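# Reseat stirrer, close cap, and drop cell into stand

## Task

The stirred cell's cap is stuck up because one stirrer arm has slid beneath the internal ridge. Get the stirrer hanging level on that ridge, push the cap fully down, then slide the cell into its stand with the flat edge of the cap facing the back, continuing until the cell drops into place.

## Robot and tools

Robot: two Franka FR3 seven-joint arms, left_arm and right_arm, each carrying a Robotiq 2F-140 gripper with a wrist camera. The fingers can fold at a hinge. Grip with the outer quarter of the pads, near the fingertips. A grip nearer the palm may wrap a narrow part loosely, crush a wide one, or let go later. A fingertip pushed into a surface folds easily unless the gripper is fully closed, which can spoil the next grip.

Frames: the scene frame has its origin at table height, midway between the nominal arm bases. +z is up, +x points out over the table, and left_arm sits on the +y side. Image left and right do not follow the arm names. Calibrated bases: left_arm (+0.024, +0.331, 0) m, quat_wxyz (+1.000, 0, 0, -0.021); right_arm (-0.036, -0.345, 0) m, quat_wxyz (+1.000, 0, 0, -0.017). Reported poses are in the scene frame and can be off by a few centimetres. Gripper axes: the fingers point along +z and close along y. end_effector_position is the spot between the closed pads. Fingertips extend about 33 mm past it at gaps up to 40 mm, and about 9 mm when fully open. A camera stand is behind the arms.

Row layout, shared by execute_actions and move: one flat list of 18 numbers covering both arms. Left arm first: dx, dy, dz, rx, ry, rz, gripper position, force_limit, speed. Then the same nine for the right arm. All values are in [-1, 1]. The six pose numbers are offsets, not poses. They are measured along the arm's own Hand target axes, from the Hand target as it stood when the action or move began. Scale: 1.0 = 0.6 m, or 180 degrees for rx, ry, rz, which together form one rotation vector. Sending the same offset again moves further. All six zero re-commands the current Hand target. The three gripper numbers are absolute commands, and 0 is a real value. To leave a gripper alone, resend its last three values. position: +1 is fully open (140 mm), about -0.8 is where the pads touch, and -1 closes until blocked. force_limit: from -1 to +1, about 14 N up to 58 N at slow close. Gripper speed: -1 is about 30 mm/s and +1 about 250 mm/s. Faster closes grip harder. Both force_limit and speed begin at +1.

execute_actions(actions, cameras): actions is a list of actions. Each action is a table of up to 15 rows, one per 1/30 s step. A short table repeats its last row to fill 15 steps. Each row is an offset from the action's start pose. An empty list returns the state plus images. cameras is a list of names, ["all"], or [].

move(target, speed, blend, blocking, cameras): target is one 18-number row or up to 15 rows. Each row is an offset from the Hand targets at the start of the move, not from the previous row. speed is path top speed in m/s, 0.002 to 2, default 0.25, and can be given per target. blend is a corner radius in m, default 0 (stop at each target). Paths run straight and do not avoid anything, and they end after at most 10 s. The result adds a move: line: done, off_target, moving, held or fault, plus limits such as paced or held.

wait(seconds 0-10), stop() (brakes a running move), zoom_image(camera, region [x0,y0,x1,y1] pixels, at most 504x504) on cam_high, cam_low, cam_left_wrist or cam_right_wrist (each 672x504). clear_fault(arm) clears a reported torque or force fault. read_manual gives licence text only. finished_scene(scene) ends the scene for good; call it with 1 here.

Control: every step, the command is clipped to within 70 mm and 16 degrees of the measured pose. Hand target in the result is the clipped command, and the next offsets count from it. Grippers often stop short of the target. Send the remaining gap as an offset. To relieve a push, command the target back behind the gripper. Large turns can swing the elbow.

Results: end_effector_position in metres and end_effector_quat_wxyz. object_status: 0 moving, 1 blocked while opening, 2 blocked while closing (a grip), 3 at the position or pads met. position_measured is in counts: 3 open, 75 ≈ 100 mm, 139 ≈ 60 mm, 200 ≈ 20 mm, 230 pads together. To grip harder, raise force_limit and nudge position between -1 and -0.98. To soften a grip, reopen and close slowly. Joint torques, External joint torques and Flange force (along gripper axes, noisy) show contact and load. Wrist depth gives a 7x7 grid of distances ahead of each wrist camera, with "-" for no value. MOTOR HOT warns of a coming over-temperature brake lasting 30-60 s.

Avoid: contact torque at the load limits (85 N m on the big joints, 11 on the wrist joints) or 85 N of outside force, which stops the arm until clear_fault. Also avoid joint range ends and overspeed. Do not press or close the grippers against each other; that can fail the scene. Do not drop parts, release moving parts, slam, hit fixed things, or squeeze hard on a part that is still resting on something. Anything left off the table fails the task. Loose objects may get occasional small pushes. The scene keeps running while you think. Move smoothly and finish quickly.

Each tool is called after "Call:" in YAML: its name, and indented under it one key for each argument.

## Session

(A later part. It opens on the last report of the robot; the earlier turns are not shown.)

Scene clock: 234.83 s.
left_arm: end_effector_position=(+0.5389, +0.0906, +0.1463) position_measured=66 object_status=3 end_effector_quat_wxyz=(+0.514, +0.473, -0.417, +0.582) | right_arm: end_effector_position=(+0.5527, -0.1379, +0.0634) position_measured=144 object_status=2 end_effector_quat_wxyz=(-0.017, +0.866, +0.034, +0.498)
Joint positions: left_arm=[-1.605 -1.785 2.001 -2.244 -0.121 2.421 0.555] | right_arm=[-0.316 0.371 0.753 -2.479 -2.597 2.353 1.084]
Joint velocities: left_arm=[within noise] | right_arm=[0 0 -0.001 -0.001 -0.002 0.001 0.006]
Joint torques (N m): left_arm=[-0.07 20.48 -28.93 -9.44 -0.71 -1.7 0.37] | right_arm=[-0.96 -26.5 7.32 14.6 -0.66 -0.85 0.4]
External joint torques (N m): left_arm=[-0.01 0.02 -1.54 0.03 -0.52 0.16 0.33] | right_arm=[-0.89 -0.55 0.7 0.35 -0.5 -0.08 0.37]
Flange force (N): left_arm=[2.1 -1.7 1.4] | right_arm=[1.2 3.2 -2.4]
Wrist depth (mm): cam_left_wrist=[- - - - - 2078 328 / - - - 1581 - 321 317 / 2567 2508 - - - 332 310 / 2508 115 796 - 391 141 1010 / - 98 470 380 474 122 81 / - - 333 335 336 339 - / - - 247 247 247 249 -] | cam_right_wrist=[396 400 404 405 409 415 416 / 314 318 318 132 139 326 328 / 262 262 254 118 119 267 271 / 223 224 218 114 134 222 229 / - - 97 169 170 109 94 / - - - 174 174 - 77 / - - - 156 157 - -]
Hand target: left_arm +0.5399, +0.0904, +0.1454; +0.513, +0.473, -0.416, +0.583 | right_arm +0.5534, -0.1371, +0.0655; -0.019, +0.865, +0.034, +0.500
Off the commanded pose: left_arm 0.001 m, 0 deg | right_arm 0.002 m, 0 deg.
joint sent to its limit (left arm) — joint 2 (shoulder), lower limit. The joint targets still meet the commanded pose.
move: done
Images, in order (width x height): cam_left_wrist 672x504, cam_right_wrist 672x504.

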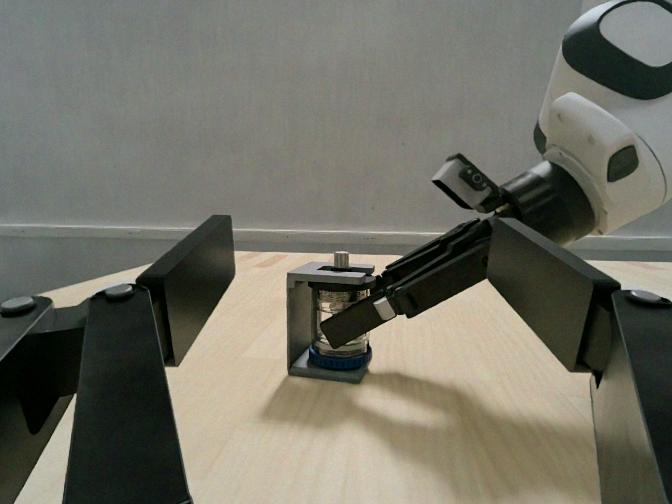

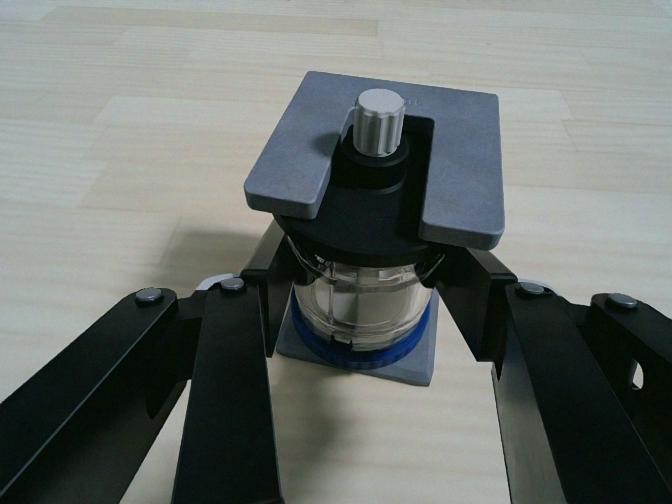

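Call:
move:
  target:
    - [0,0,0,0,0,0,0.5,-1,-1,0,0.0045,0,0,0,0,-1,-0.5,-1]
    - [0,0,0,0,0,0,0.5,-1,-1,-0.0341,-0.0112,-0.059,0,0,0,-1,-0.5,-1]
  speed: 0.05
  blend: 0.002
  cameras: ["cam_right_wrist","cam_left_wrist"]

Call:
zoom_image:
  camera: "cam_left_wrist"
  region: [280, 240, 440, 400]

Call:
zoom_image:
  camera: "cam_right_wrist"
  region: [220, 0, 500, 280]

Scene clock: 236.93 s.
left_arm: end_effector_position=(+0.5389, +0.0906, +0.1463) position_measured=66 object_status=3 end_effector_quat_wxyz=(+0.514, +0.473, -0.417, +0.582) | right_arm: end_effector_position=(+0.5098, -0.1322, +0.0623) position_measured=144 object_status=2 end_effector_quat_wxyz=(-0.020, +0.867, +0.038, +0.496)
Joint positions: left_arm=[-1.605 -1.785 2.001 -2.244 -0.121 2.421 0.555] | right_arm=[-0.319 0.295 0.811 -2.59 -2.567 2.32 1.139]
Joint velocities: left_arm=[within noise] | right_arm=[-0.001 0.001 -0.001 0.001 0.001 -0.002 0.006]
Joint torques (N m): left_arm=[-0.07 20.49 -28.93 -9.45 -0.72 -1.71 0.38] | right_arm=[-1.06 -23.23 5.83 13.98 0.15 -1.54 0.42]
External joint torques (N m): left_arm=[-0.06 0.02 -1.52 0.01 -0.53 0.15 0.35] | right_arm=[-1.06 -1.08 0.56 0.51 0.34 -0.76 0.4]
Flange force (N): left_arm=[2.0 -1.7 1.4] | right_arm=[1.9 1.2 -4.5]
Wrist depth (mm): cam_left_wrist=[- - - - 2273 2297 333 / 2537 - - - - 2297 333 / 2694 3637 - - - 386 315 / - 129 796 - 966 141 328 / - 98 467 530 363 122 81 / - - 335 333 336 338 - / - - 245 246 248 249 -] | cam_right_wrist=[390 396 399 423 427 410 413 / 312 314 317 140 133 324 326 / 260 260 261 121 125 267 269 / 222 222 217 114 120 228 229 / - - 97 169 170 109 94 / - - - 174 175 - 77 / - - - 156 157 - -]
Hand target: left_arm +0.5399, +0.0904, +0.1454; +0.513, +0.473, -0.416, +0.583 | right_arm +0.5121, -0.1336, +0.0654; -0.019, +0.865, +0.034, +0.500
Off the commanded pose: left_arm 0.001 m, 0 deg | right_arm 0.004 m, 1 deg.
joint sent to its limit (left arm) — joint 2 (shoulder), lower limit. The joint targets still meet the commanded pose.
move: off_target (right_arm); blend cut to 0.0014 m at target 1
Images, in order (width x height): cam_left_wrist 672x504, cam_right_wrist 672x504.

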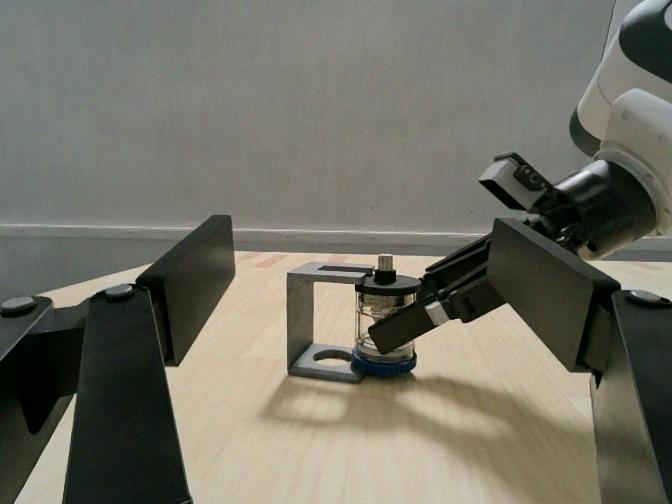

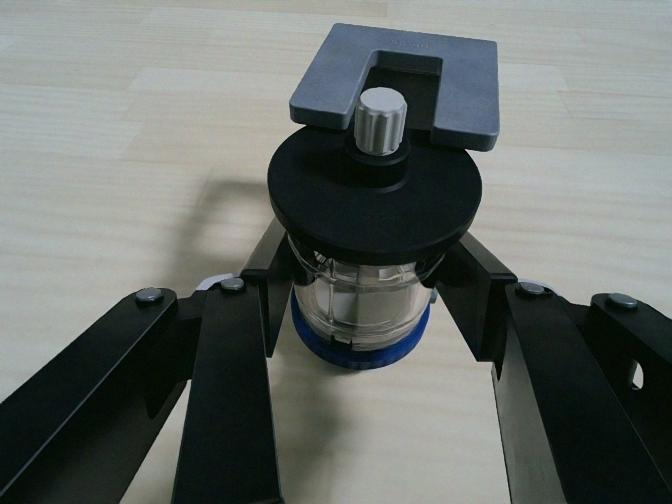

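Scaled by 3.150 from the camera's 672x504 image, which has a finer 960x720 frame.

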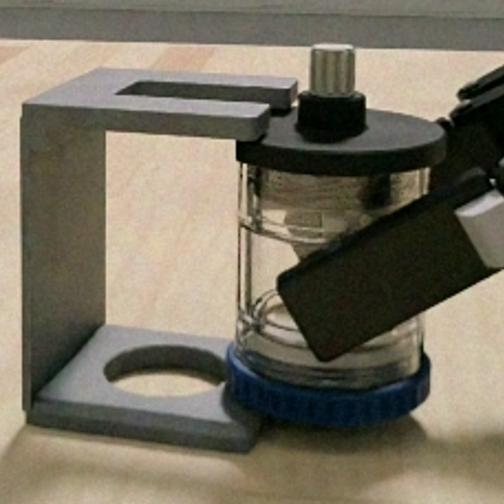

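Scaled by 1.800 from the camera's 672x504 image, which has a finer 960x720 frame.

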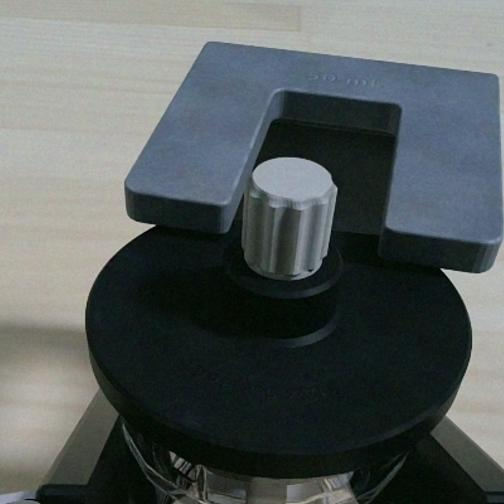

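Call:
move:
  target:
    - [0,0,0,0,0,0,0.5,-1,-1,-0.0069,-0.0035,-0.012,-0.0289,0,0.0167,-1,-0.5,-1]
  speed: 0.05
  cameras: ["cam_right_wrist","cam_left_wrist"]

Call:
zoom_image:
  camera: "cam_left_wrist"
  region: [280, 240, 440, 400]

Call:
zoom_image:
  camera: "cam_right_wrist"
  region: [240, 0, 490, 250]

Scene clock: 239.13 s.
left_arm: end_effector_position=(+0.5389, +0.0906, +0.1463) position_measured=66 object_status=3 end_effector_quat_wxyz=(+0.514, +0.473, -0.417, +0.582) | right_arm: end_effector_position=(+0.5017, -0.1310, +0.0638) position_measured=144 object_status=2 end_effector_quat_wxyz=(+0.003, +0.867, -0.012, +0.498)
Joint positions: left_arm=[-1.605 -1.785 2.001 -2.244 -0.121 2.421 0.555] | right_arm=[-0.251 0.295 0.82 -2.594 -2.382 2.248 1.121]
Joint velocities: left_arm=[within noise] | right_arm=[0 0 -0.002 0 0.003 -0.002 -0.006]
Joint torques (N m): left_arm=[-0.06 20.44 -28.92 -9.41 -0.72 -1.71 0.36] | right_arm=[0.09 -22.3 4.98 14.43 0.06 -1.5 -0.14]
External joint torques (N m): left_arm=[0.1 0.03 -1.52 0.17 -0.53 0.17 0.33] | right_arm=[0.12 -0.18 -0.29 0.98 0.3 -0.73 -0.17]
Flange force (N): left_arm=[1.9 -1.8 1.1] | right_arm=[-0.8 -3.1 2.6]
Wrist depth (mm): cam_left_wrist=[3520 - - - - - 322 / 2204 3031 - - - - 351 / 2629 2098 - - - - 301 / - 115 796 2273 - 141 303 / - 98 469 520 343 122 81 / - - 332 335 336 339 - / - - 246 246 247 248 -] | cam_right_wrist=[399 402 404 185 370 411 413 / 318 318 308 143 141 326 325 / 264 265 265 121 126 268 269 / 225 225 219 114 116 228 229 / - - 97 169 170 109 94 / - - - 175 175 - 77 / - - - 157 158 - -]
Hand target: left_arm +0.5399, +0.0904, +0.1454; +0.513, +0.473, -0.416, +0.583 | right_arm +0.5037, -0.1322, +0.0654; +0.007, +0.866, -0.012, +0.500
Off the commanded pose: left_arm 0.001 m, 0 deg | right_arm 0.003 m, 1 deg.
joint sent to its limit (left arm) — joint 2 (shoulder), lower limit. The joint targets still meet the commanded pose.
move: done
Images, in order (width x height): cam_left_wrist 672x504, cam_right_wrist 672x504.

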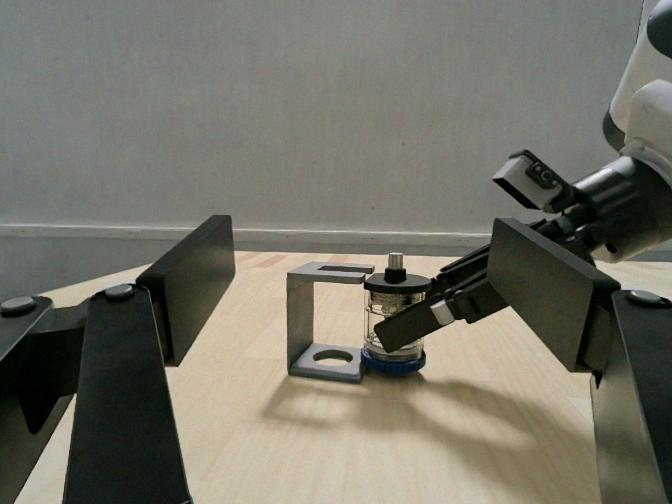

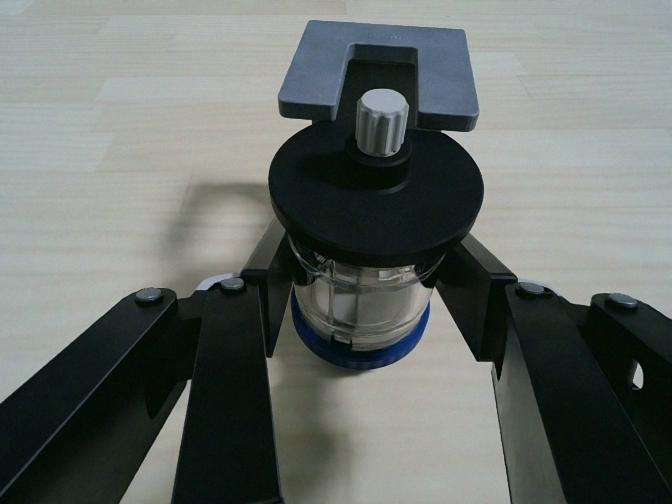

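Scaled by 3.150 from the camera's 672x504 image, which has a finer 960x720 frame.

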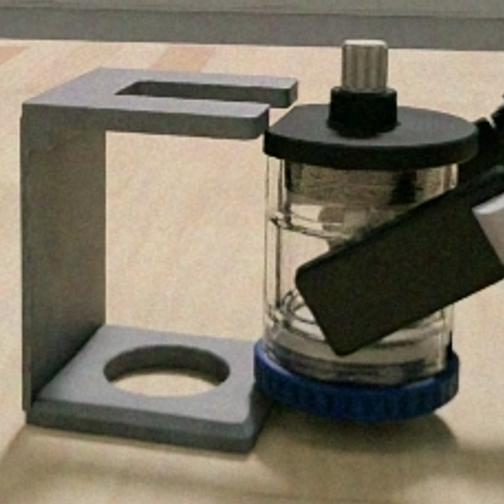

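Scaled by 2.016 from the camera's 672x504 image, which has a finer 960x720 frame.

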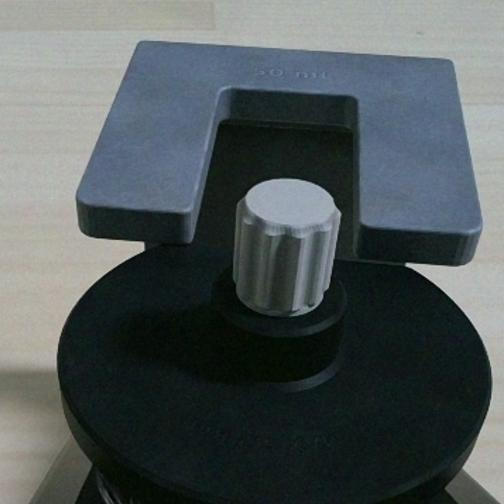

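Call:
zoom_image:
  camera: "cam_left_wrist"
  region: [340, 245, 450, 305]

Call:
zoom_image:
  camera: "cam_right_wrist"
  region: [270, 90, 490, 160]

Scaled by 4.582 from the camera's 672x504 image, which has a finer 960x720 frame.

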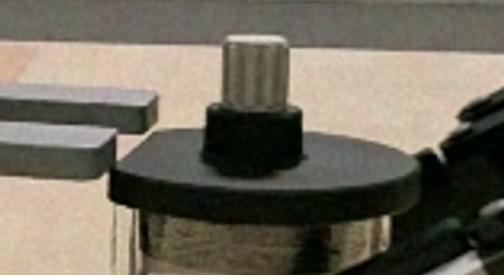

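Scaled by 2.291 from the camera's 672x504 image, which has a finer 960x720 frame.

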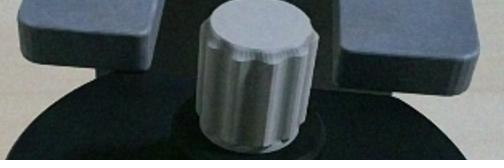

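Call:
move:
  target:
    - [0,0,0,0,0,0,0.5,-1,-1,0.0079,0.006,0.0137,0,0,0,-1,-0.5,-1]
  speed: 0.03
  cameras: ["cam_right_wrist","cam_left_wrist"]

Call:
zoom_image:
  camera: "cam_left_wrist"
  region: [280, 240, 440, 400]

Call:
zoom_image:
  camera: "cam_right_wrist"
  region: [240, 0, 490, 250]

Scene clock: 242.27 s.
left_arm: end_effector_position=(+0.5389, +0.0906, +0.1463) position_measured=66 object_status=3 end_effector_quat_wxyz=(+0.514, +0.473, -0.417, +0.582) | right_arm: end_effector_position=(+0.5109, -0.1370, +0.0638) position_measured=144 object_status=2 end_effector_quat_wxyz=(+0.006, +0.867, -0.015, +0.499)
Joint positions: left_arm=[-1.605 -1.785 2.001 -2.244 -0.121 2.421 0.555] | right_arm=[-0.253 0.306 0.801 -2.577 -2.393 2.252 1.114]
Joint velocities: left_arm=[within noise] | right_arm=[0 -0.001 -0.002 0.002 -0.003 0.003 -0.003]
Joint torques (N m): left_arm=[-0.06 20.47 -28.91 -9.44 -0.72 -1.71 0.36] | right_arm=[-0.48 -22.93 5.37 15.02 -0.75 -0.96 -0.08]
External joint torques (N m): left_arm=[-0.14 -0.04 -1.52 -0.06 -0.52 0.14 0.33] | right_arm=[-0.6 -0.13 -0.19 1.52 -0.51 -0.21 -0.11]
Flange force (N): left_arm=[2.0 -1.7 1.6] | right_arm=[1.1 0.0 4.7]
Wrist depth (mm): cam_left_wrist=[- - - - 2834 - 319 / 2598 2321 2598 - - - 286 / 3464 - - - 2372 2762 304 / 2762 115 779 - 957 141 320 / - 98 471 526 347 122 81 / - - 333 313 337 340 - / - - 247 247 248 249 -] | cam_right_wrist=[402 404 427 176 410 415 414 / 317 318 306 140 140 326 327 / 263 264 265 121 125 268 270 / 225 225 219 114 115 229 228 / - - 97 169 168 109 94 / - - - 175 175 - 77 / - - - 157 157 - -]
Hand target: left_arm +0.5399, +0.0904, +0.1454; +0.513, +0.473, -0.416, +0.583 | right_arm +0.5131, -0.1360, +0.0655; +0.007, +0.866, -0.012, +0.500
Off the commanded pose: left_arm 0.001 m, 0 deg | right_arm 0.003 m, 0 deg.
joint sent to its limit (left arm) — joint 2 (shoulder), lower limit. The joint targets still meet the commanded pose.
move: done
Images, in order (width x height): cam_left_wrist 672x504, cam_right_wrist 672x504.

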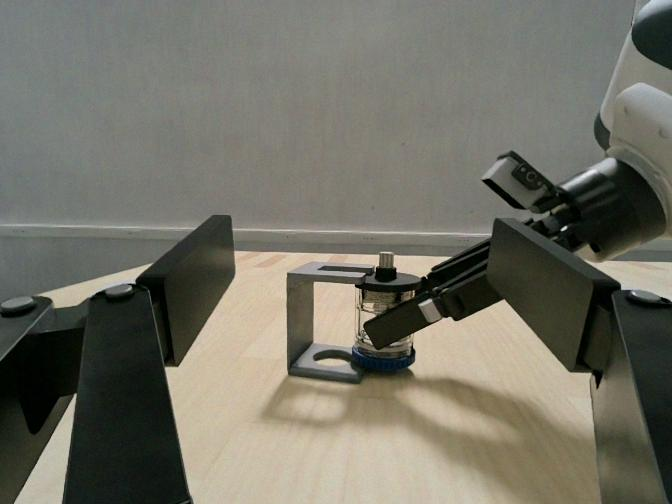

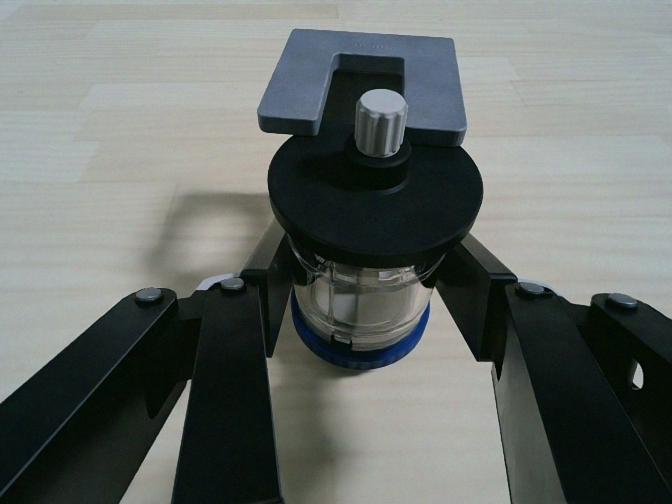

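Scaled by 3.150 from the camera's 672x504 image, which has a finer 960x720 frame.

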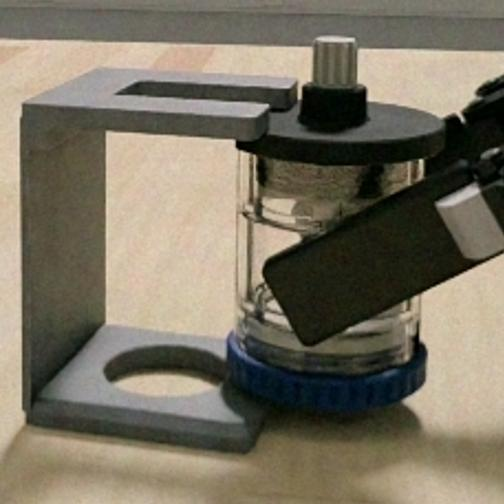

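Scaled by 2.016 from the camera's 672x504 image, which has a finer 960x720 frame.

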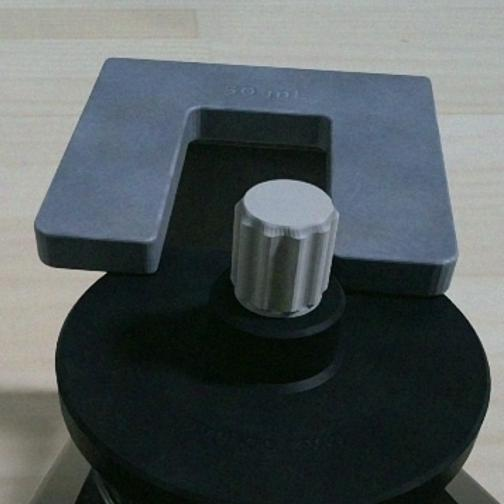

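Call:
move:
  target:
    - [0,0,0,0,0,0,0.5,-1,-1,-0.0025,-0.008,-0.0043,0,0,0,-1,-0.5,-1]
  speed: 0.03
  cameras: ["cam_right_wrist","cam_left_wrist"]

Call:
zoom_image:
  camera: "cam_left_wrist"
  region: [280, 240, 440, 400]

Call:
zoom_image:
  camera: "cam_right_wrist"
  region: [240, 0, 490, 250]

Scene clock: 243.57 s.
left_arm: end_effector_position=(+0.5389, +0.0906, +0.1463) position_measured=66 object_status=3 end_effector_quat_wxyz=(+0.514, +0.473, -0.417, +0.582) | right_arm: end_effector_position=(+0.5075, -0.1306, +0.0631) position_measured=144 object_status=2 end_effector_quat_wxyz=(+0.004, +0.868, -0.012, +0.497)
Joint positions: left_arm=[-1.605 -1.785 2.001 -2.244 -0.121 2.421 0.555] | right_arm=[-0.239 0.306 0.801 -2.577 -2.386 2.252 1.112]
Joint torques (N m): left_arm=[-0.08 20.46 -28.94 -9.45 -0.72 -1.7 0.37] | right_arm=[-0.14 -23.16 5.24 14.82 0.11 -1.45 -0.08]
External joint torques (N m): left_arm=[-0.02 -0.02 -1.53 0.04 -0.53 0.16 0.34] | right_arm=[-0.04 -0.35 -0.12 1.27 0.34 -0.68 -0.1]
Flange force (N): left_arm=[2.0 -1.7 1.4] | right_arm=[0.3 -3.0 2.2]
Wrist depth (mm): cam_left_wrist=[- - - - - - 321 / - 2508 - - - - 286 / 2227 2480 2661 - - - 299 / - 129 782 - 921 141 309 / - 98 471 530 339 122 81 / - - 334 314 336 340 - / - - 246 247 248 248 -] | cam_right_wrist=[395 399 402 185 175 407 413 / 315 316 315 140 138 324 323 / 262 262 263 121 122 267 268 / 223 223 218 114 120 227 228 / - - 97 170 170 109 94 / - - - 174 175 - 77 / - - - 157 157 - -]
Hand target: left_arm +0.5399, +0.0904, +0.1454; +0.513, +0.473, -0.416, +0.583 | right_arm +0.5102, -0.1311, +0.0654; +0.007, +0.866, -0.012, +0.500
Off the commanded pose: left_arm 0.001 m, 0 deg | right_arm 0.004 m, 1 deg.
joint sent to its limit (left arm) — joint 2 (shoulder), lower limit. The joint targets still meet the commanded pose.
move: off_target (right_arm)
Images, in order (width x height): cam_left_wrist 672x504, cam_right_wrist 672x504.

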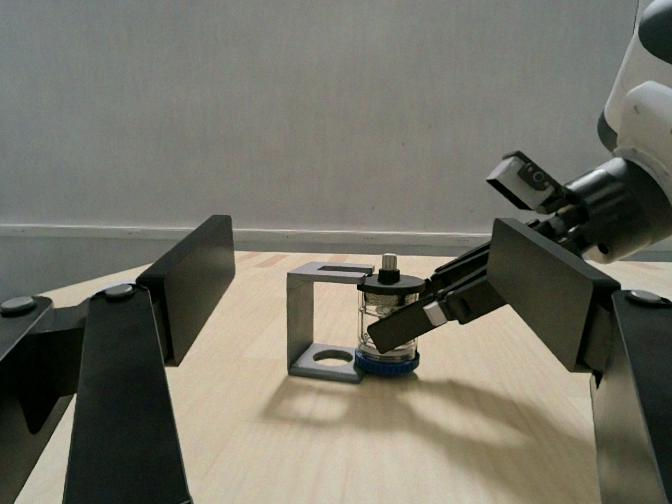

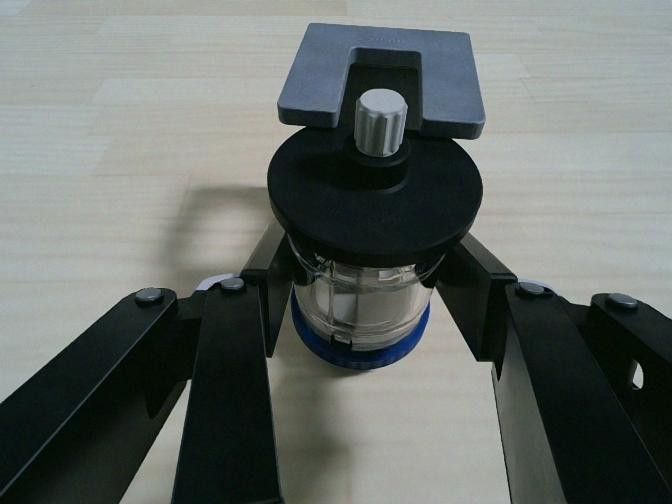

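Scaled by 3.150 from the camera's 672x504 image, which has a finer 960x720 frame.

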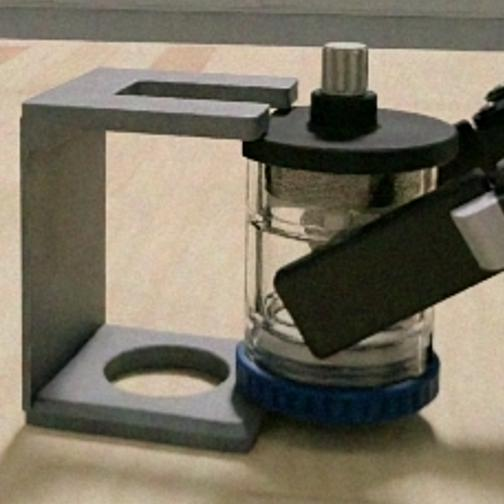

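Scaled by 2.016 from the camera's 672x504 image, which has a finer 960x720 frame.

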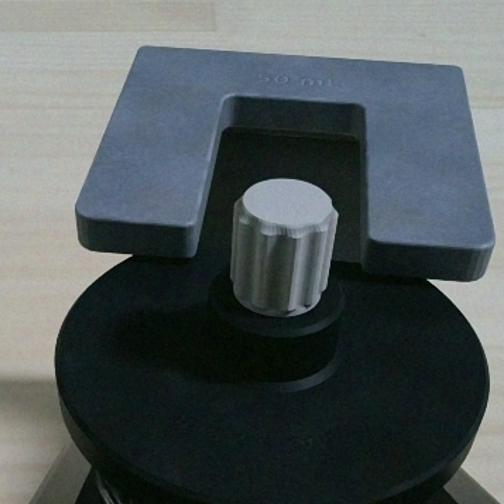

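Call:
move:
  target:
    - [0,0,0,0,0,0,0.5,-1,-1,0.0098,0.0012,0.017,0,0,0,-1,-0.5,-1]
  speed: 0.03
  cameras: ["cam_right_wrist","cam_left_wrist"]

Call:
zoom_image:
  camera: "cam_left_wrist"
  region: [280, 240, 440, 400]

Call:
zoom_image:
  camera: "cam_right_wrist"
  region: [240, 0, 490, 250]

Scene clock: 244.97 s.
left_arm: end_effector_position=(+0.5389, +0.0906, +0.1463) position_measured=66 object_status=3 end_effector_quat_wxyz=(+0.514, +0.473, -0.417, +0.582) | right_arm: end_effector_position=(+0.5201, -0.1337, +0.0640) position_measured=144 object_status=2 end_effector_quat_wxyz=(+0.006, +0.867, -0.016, +0.499)
Joint positions: left_arm=[-1.605 -1.785 2.001 -2.244 -0.121 2.421 0.555] | right_arm=[-0.239 0.325 0.783 -2.549 -2.392 2.256 1.099]
Joint velocities: left_arm=[within noise] | right_arm=[0 0.001 -0.002 0 -0.001 0.001 -0.004]
Joint torques (N m): left_arm=[-0.08 20.49 -28.97 -9.44 -0.72 -1.71 0.39] | right_arm=[-0.07 -23.78 5.44 15.11 -0.66 -0.9 -0.1]
External joint torques (N m): left_arm=[-0.12 0 -1.56 -0.03 -0.53 0.14 0.36] | right_arm=[-0.1 0.09 -0.39 1.34 -0.42 -0.14 -0.13]
Flange force (N): left_arm=[2.0 -1.7 1.6] | right_arm=[0.2 -1.0 5.2]
Wrist depth (mm): cam_left_wrist=[3031 2480 - - 2598 - 326 / - - - - - - 279 / - - - 3117 - 2321 301 / - 116 796 2567 424 141 315 / - 98 466 414 429 122 81 / - - 332 334 336 339 - / - - 245 247 249 248 -] | cam_right_wrist=[399 402 407 409 410 413 414 / 318 318 320 139 134 324 328 / 264 263 265 121 126 268 270 / 226 224 219 114 116 228 229 / - - 97 170 169 109 94 / - - - 174 176 - 77 / - - - 157 158 - -]
Hand target: left_arm +0.5399, +0.0904, +0.1454; +0.513, +0.473, -0.416, +0.583 | right_arm +0.5220, -0.1322, +0.0654; +0.007, +0.866, -0.012, +0.500
Off the commanded pose: left_arm 0.001 m, 0 deg | right_arm 0.003 m, 1 deg.
joint sent to its limit (left arm) — joint 2 (shoulder), lower limit. The joint targets still meet the commanded pose.
move: done
Images, in order (width x height): cam_left_wrist 672x504, cam_right_wrist 672x504.

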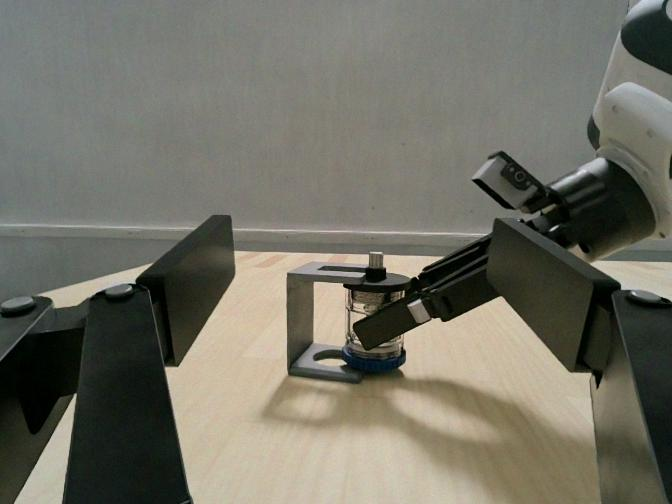

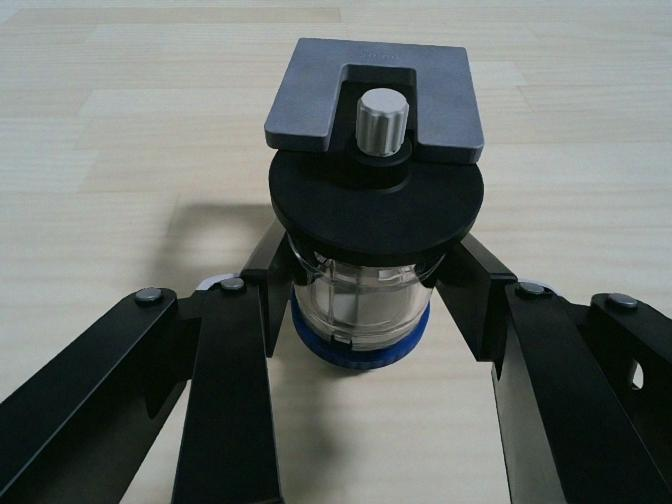

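Scaled by 3.150 from the camera's 672x504 image, which has a finer 960x720 frame.

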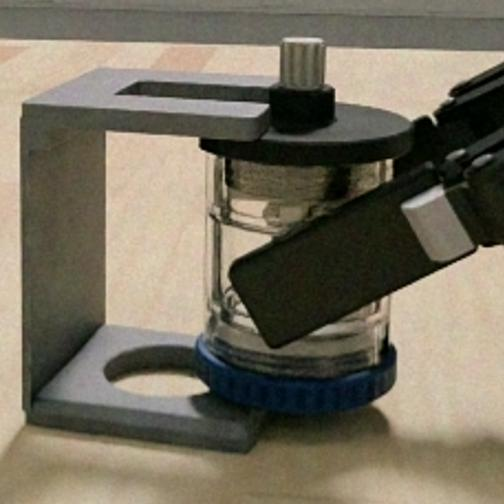

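Scaled by 2.016 from the camera's 672x504 image, which has a finer 960x720 frame.

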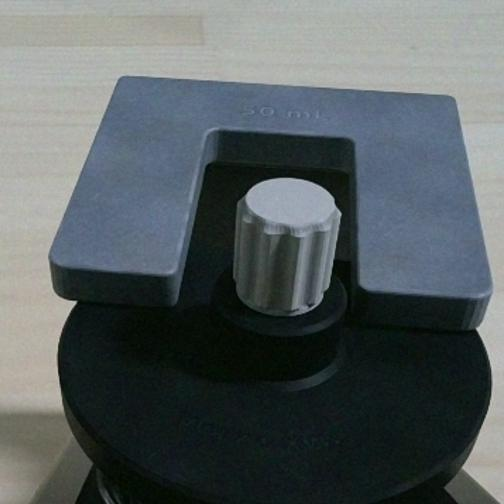

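Call:
zoom_image:
  camera: "cam_left_wrist"
  region: [320, 250, 430, 310]

Call:
zoom_image:
  camera: "cam_right_wrist"
  region: [260, 140, 490, 280]

Scaled by 4.582 from the camera's 672x504 image, which has a finer 960x720 frame.

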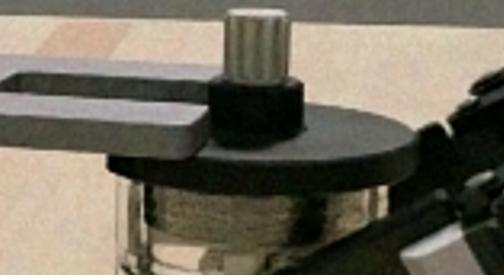

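Scaled by 2.191 from the camera's 672x504 image, which has a finer 960x720 frame.

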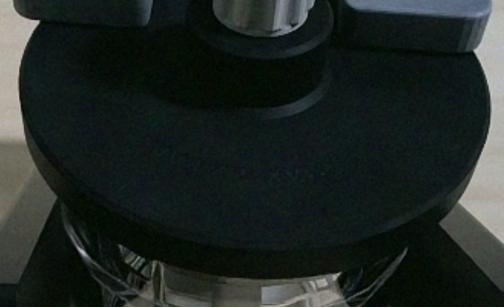

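Call:
move:
  target:
    - [0,0,0,0,0,0,0.5,-1,-1,0,-0.0036,0,0,0,0,-1,-0.5,-1]
    - [0,0,0,0,0,0,0.5,-1,-1,0.0148,0.0005,0.0256,0,0,0,-1,-0.5,-1]
  speed: 0.03
  blend: 0.001
  cameras: ["cam_right_wrist","cam_left_wrist"]

Call:
zoom_image:
  camera: "cam_left_wrist"
  region: [280, 240, 440, 400]

Call:
zoom_image:
  camera: "cam_right_wrist"
  region: [240, 20, 520, 300]

Scene clock: 248.50 s.
left_arm: end_effector_position=(+0.5389, +0.0906, +0.1463) position_measured=66 object_status=3 end_effector_quat_wxyz=(+0.514, +0.473, -0.417, +0.582) | right_arm: end_effector_position=(+0.5379, -0.1344, +0.0640) position_measured=144 object_status=2 end_effector_quat_wxyz=(+0.006, +0.867, -0.016, +0.499)
Joint positions: left_arm=[-1.605 -1.785 2.001 -2.244 -0.121 2.421 0.555] | right_arm=[-0.237 0.356 0.757 -2.503 -2.409 2.271 1.075]
Joint velocities: left_arm=[within noise] | right_arm=[0 -0.001 -0.001 0 0 0.003 -0.008]
Joint torques (N m): left_arm=[-0.11 20.49 -28.96 -9.43 -0.72 -1.71 0.37] | right_arm=[-0.11 -25.34 6.03 15.54 -0.69 -0.96 -0.06]
External joint torques (N m): left_arm=[-0.11 0.01 -1.53 0.01 -0.53 0.14 0.34] | right_arm=[-0.14 -0.05 -0.32 1.56 -0.46 -0.25 -0.08]
Flange force (N): left_arm=[2.0 -1.8 1.5] | right_arm=[0.4 -1.0 5.2]
Wrist depth (mm): cam_left_wrist=[2598 - 2039 - 2452 - 312 / - 2910 2537 - - - 289 / - - - - - 310 293 / - 115 785 2567 402 141 811 / - 98 472 415 431 122 81 / - - 335 313 338 340 - / - - 246 246 246 249 -] | cam_right_wrist=[402 401 403 407 410 411 414 / 318 318 319 138 133 325 326 / 262 263 256 118 119 267 268 / 224 224 219 114 115 228 228 / - - 97 169 170 109 94 / - - - 174 175 - 77 / - - - 157 157 - -]
Hand target: left_arm +0.5399, +0.0904, +0.1454; +0.513, +0.473, -0.416, +0.583 | right_arm +0.5397, -0.1330, +0.0655; +0.007, +0.866, -0.012, +0.500
Off the commanded pose: left_arm 0.001 m, 0 deg | right_arm 0.003 m, 1 deg.
joint sent to its limit (left arm) — joint 2 (shoulder), lower limit. The joint targets still meet the commanded pose.
move: done
Images, in order (width x height): cam_left_wrist 672x504, cam_right_wrist 672x504.

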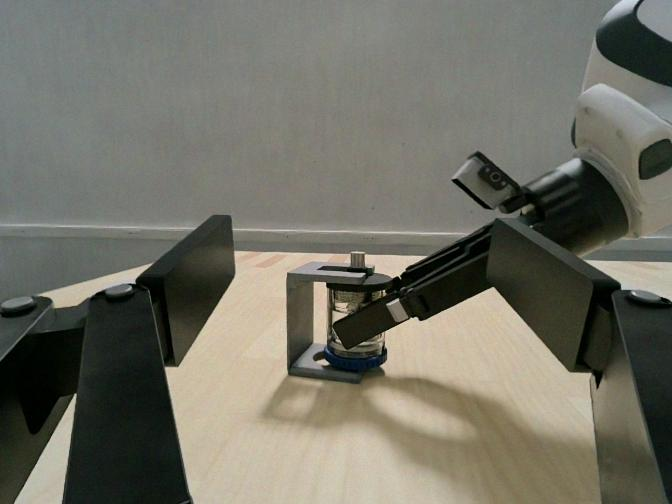

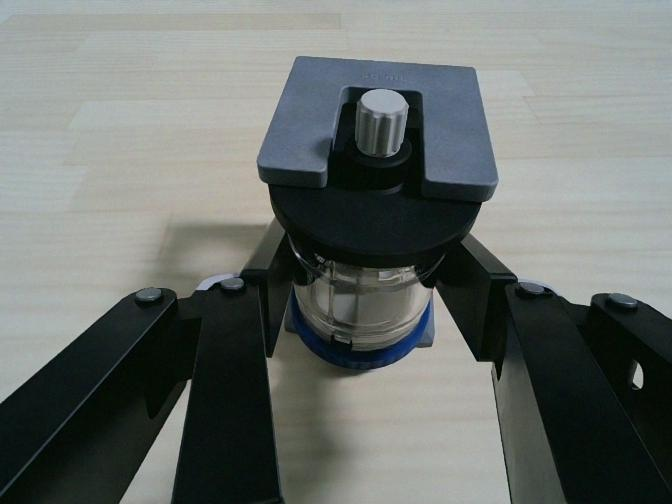

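Scaled by 3.150 from the camera's 672x504 image, which has a finer 960x720 frame.

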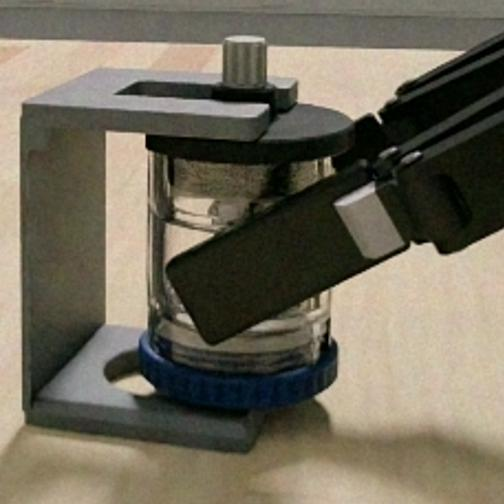

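Scaled by 1.800 from the camera's 672x504 image, which has a finer 960x720 frame.

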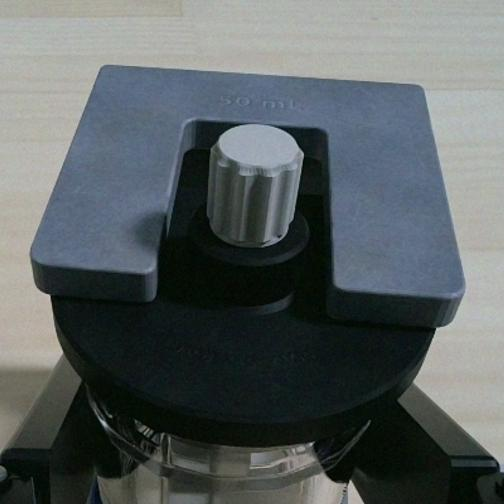

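Call:
move:
  target:
    - [0,0,0,0,0,0,0.5,-1,-1,0.0116,0.0032,0.02,0,0,0,-1,-0.5,-1]
  speed: 0.03
  cameras: ["cam_right_wrist","cam_left_wrist"]

Call:
zoom_image:
  camera: "cam_left_wrist"
  region: [280, 240, 440, 400]

Call:
zoom_image:
  camera: "cam_right_wrist"
  region: [240, 60, 520, 400]

Scene clock: 249.73 s.
left_arm: end_effector_position=(+0.5389, +0.0906, +0.1463) position_measured=66 object_status=3 end_effector_quat_wxyz=(+0.514, +0.473, -0.417, +0.582) | right_arm: end_effector_position=(+0.5517, -0.1366, +0.0640) position_measured=144 object_status=2 end_effector_quat_wxyz=(+0.006, +0.867, -0.016, +0.499)
Joint positions: left_arm=[-1.605 -1.785 2.001 -2.244 -0.121 2.421 0.555] | right_arm=[-0.237 0.377 0.736 -2.468 -2.423 2.286 1.06]
Joint velocities: left_arm=[within noise] | right_arm=[-0.002 0 0 0.002 -0.002 0.003 -0.006]
Joint torques (N m): left_arm=[-0.11 20.5 -28.94 -9.42 -0.72 -1.71 0.37] | right_arm=[-0.17 -26.38 6.33 15.88 -0.59 -0.85 -0.06]
External joint torques (N m): left_arm=[-0.22 -0.04 -1.5 -0.03 -0.52 0.14 0.34] | right_arm=[-0.08 0.24 -0.3 1.51 -0.37 -0.11 -0.08]
Flange force (N): left_arm=[1.9 -1.9 1.7] | right_arm=[0.3 -1.4 5.8]
Wrist depth (mm): cam_left_wrist=[2119 - - - - - 311 / - - - - - - 293 / - - 2273 - - 315 287 / - - 785 - 338 141 820 / - 98 468 353 472 122 81 / - - 333 333 338 339 - / - - 247 247 247 249 -] | cam_right_wrist=[399 402 404 406 409 413 413 / 318 318 317 138 133 323 326 / 262 263 247 118 119 266 269 / 224 225 219 114 116 228 228 / - - 97 169 170 109 94 / - - - 174 174 - 77 / - - - 157 157 - -]
Hand target: left_arm +0.5399, +0.0904, +0.1454; +0.513, +0.473, -0.416, +0.583 | right_arm +0.5535, -0.1353, +0.0655; +0.007, +0.866, -0.012, +0.500
Off the commanded pose: left_arm 0.001 m, 0 deg | right_arm 0.003 m, 1 deg.
joint sent to its limit (left arm) — joint 2 (shoulder), lower limit. The joint targets still meet the commanded pose.
move: done
Images, in order (width x height): cam_left_wrist 672x504, cam_right_wrist 672x504.

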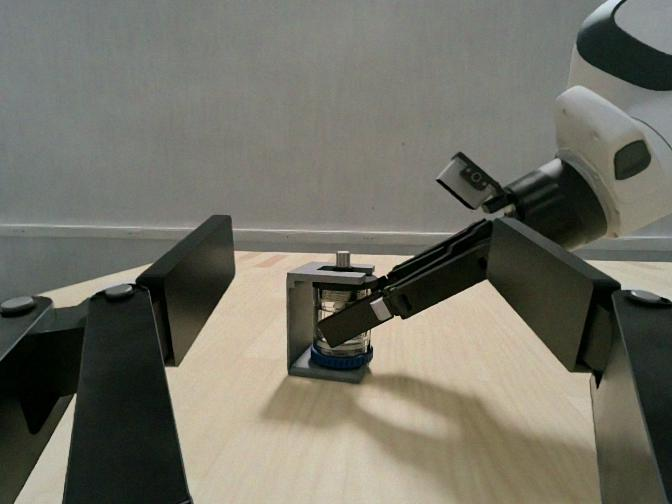

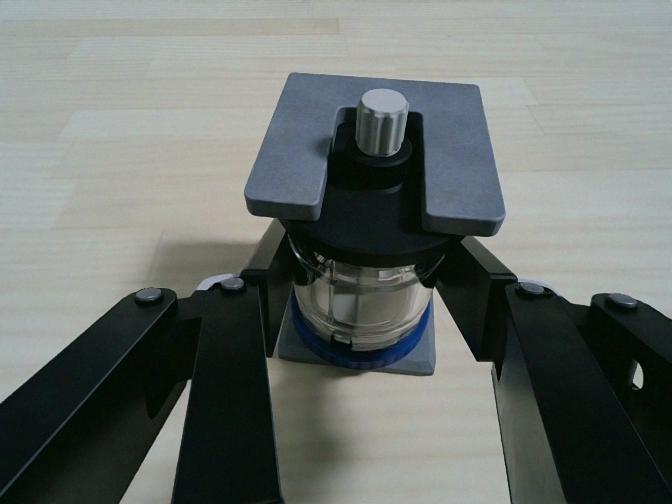

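Scaled by 3.150 from the camera's 672x504 image, which has a finer 960x720 frame.

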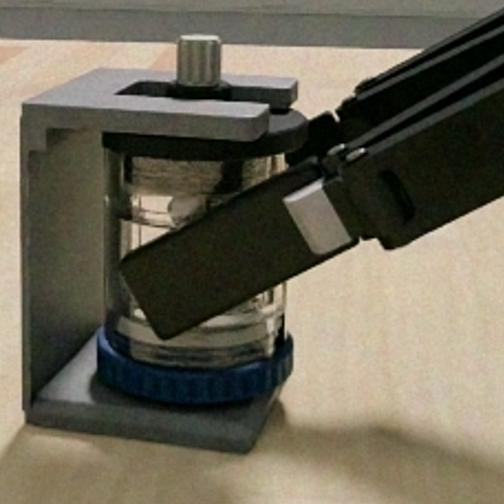

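Scaled by 1.482 from the camera's 672x504 image, which has a finer 960x720 frame.

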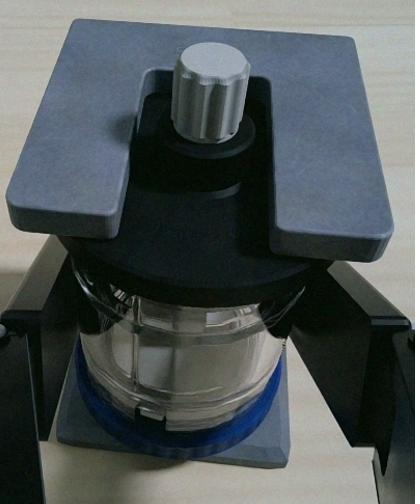

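Call:
move:
  target: [0,0,0,0,0,0,0.5,-1,-1,0.005,0.0014,0.0087,0,0,0,-1,-0.5,-1]
  speed: 0.03
  cameras: ["cam_left_wrist","cam_right_wrist"]

Call:
zoom_image:
  camera: "cam_left_wrist"
  region: [280, 240, 440, 400]

Call:
zoom_image:
  camera: "cam_right_wrist"
  region: [240, 60, 520, 400]

Scene clock: 251.37 s.
left_arm: end_effector_position=(+0.5389, +0.0906, +0.1463) position_measured=66 object_status=3 end_effector_quat_wxyz=(+0.514, +0.473, -0.417, +0.582) | right_arm: end_effector_position=(+0.5576, -0.1375, +0.0640) position_measured=144 object_status=2 end_effector_quat_wxyz=(+0.006, +0.867, -0.016, +0.499)
Joint positions: left_arm=[-1.605 -1.785 2.001 -2.244 -0.121 2.421 0.555] | right_arm=[-0.237 0.387 0.728 -2.452 -2.429 2.292 1.052]
Joint velocities: left_arm=[within noise] | right_arm=[0 0.001 -0.004 0.003 -0.002 0.004 -0.007]
Joint torques (N m): left_arm=[-0.07 20.5 -28.94 -9.48 -0.73 -1.71 0.39] | right_arm=[-0.11 -26.95 6.77 15.66 -0.67 -0.92 -0.03]
External joint torques (N m): left_arm=[-0.18 -0.09 -1.43 -0.12 -0.54 0.13 0.36] | right_arm=[-0.2 0.09 -0.17 1.33 -0.46 -0.23 -0.06]
Flange force (N): left_arm=[1.9 -1.5 1.7] | right_arm=[0.2 -0.7 4.8]
Wrist depth (mm): cam_left_wrist=[- 2372 2297 - - 2002 308 / - - 2398 - - - 296 / 2871 - - - - 319 289 / - 115 774 873 334 141 992 / - 98 472 372 474 122 81 / - - 335 314 337 339 - / - - 246 247 248 249 -] | cam_right_wrist=[399 402 402 406 409 410 414 / 317 319 322 137 134 324 326 / 262 262 122 118 119 267 268 / 224 224 135 114 150 221 228 / - - 97 169 168 109 94 / - - - 174 175 - 77 / - - - 156 157 - -]
Hand target: left_arm +0.5399, +0.0904, +0.1454; +0.513, +0.473, -0.416, +0.583 | right_arm +0.5595, -0.1363, +0.0655; +0.007, +0.866, -0.012, +0.500
Off the commanded pose: left_arm 0.001 m, 0 deg | right_arm 0.003 m, 1 deg.
joint sent to its limit (left arm) — joint 2 (shoulder), lower limit. The joint targets still meet the commanded pose.
move: done
Images, in order (width x height): cam_left_wrist 672x504, cam_right_wrist 672x504.

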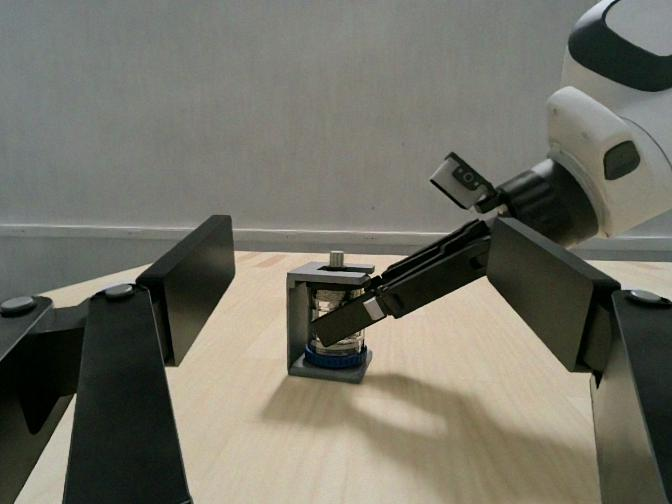

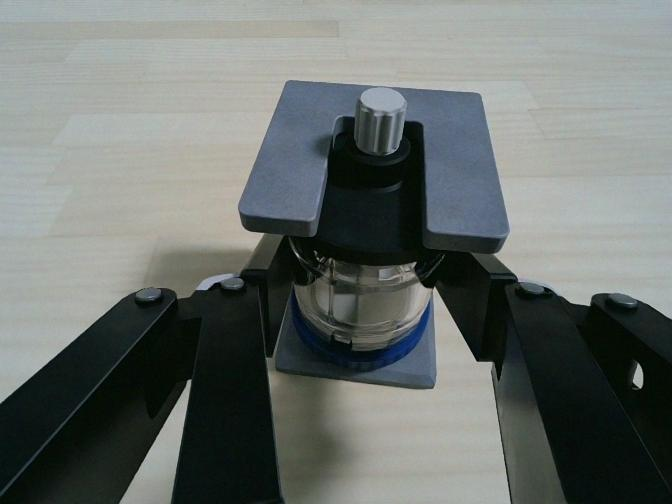

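Scaled by 3.150 from the camera's 672x504 image, which has a finer 960x720 frame.

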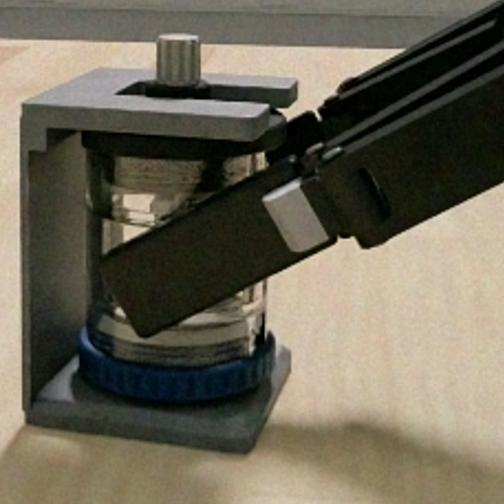

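Scaled by 1.482 from the camera's 672x504 image, which has a finer 960x720 frame.

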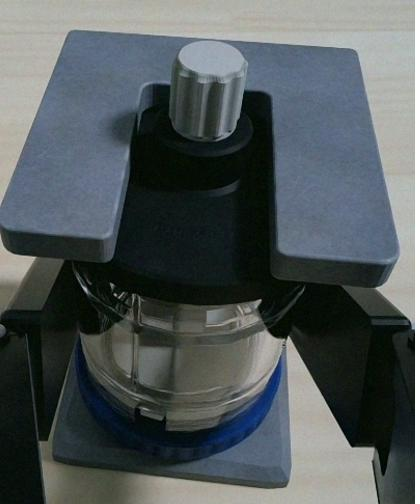

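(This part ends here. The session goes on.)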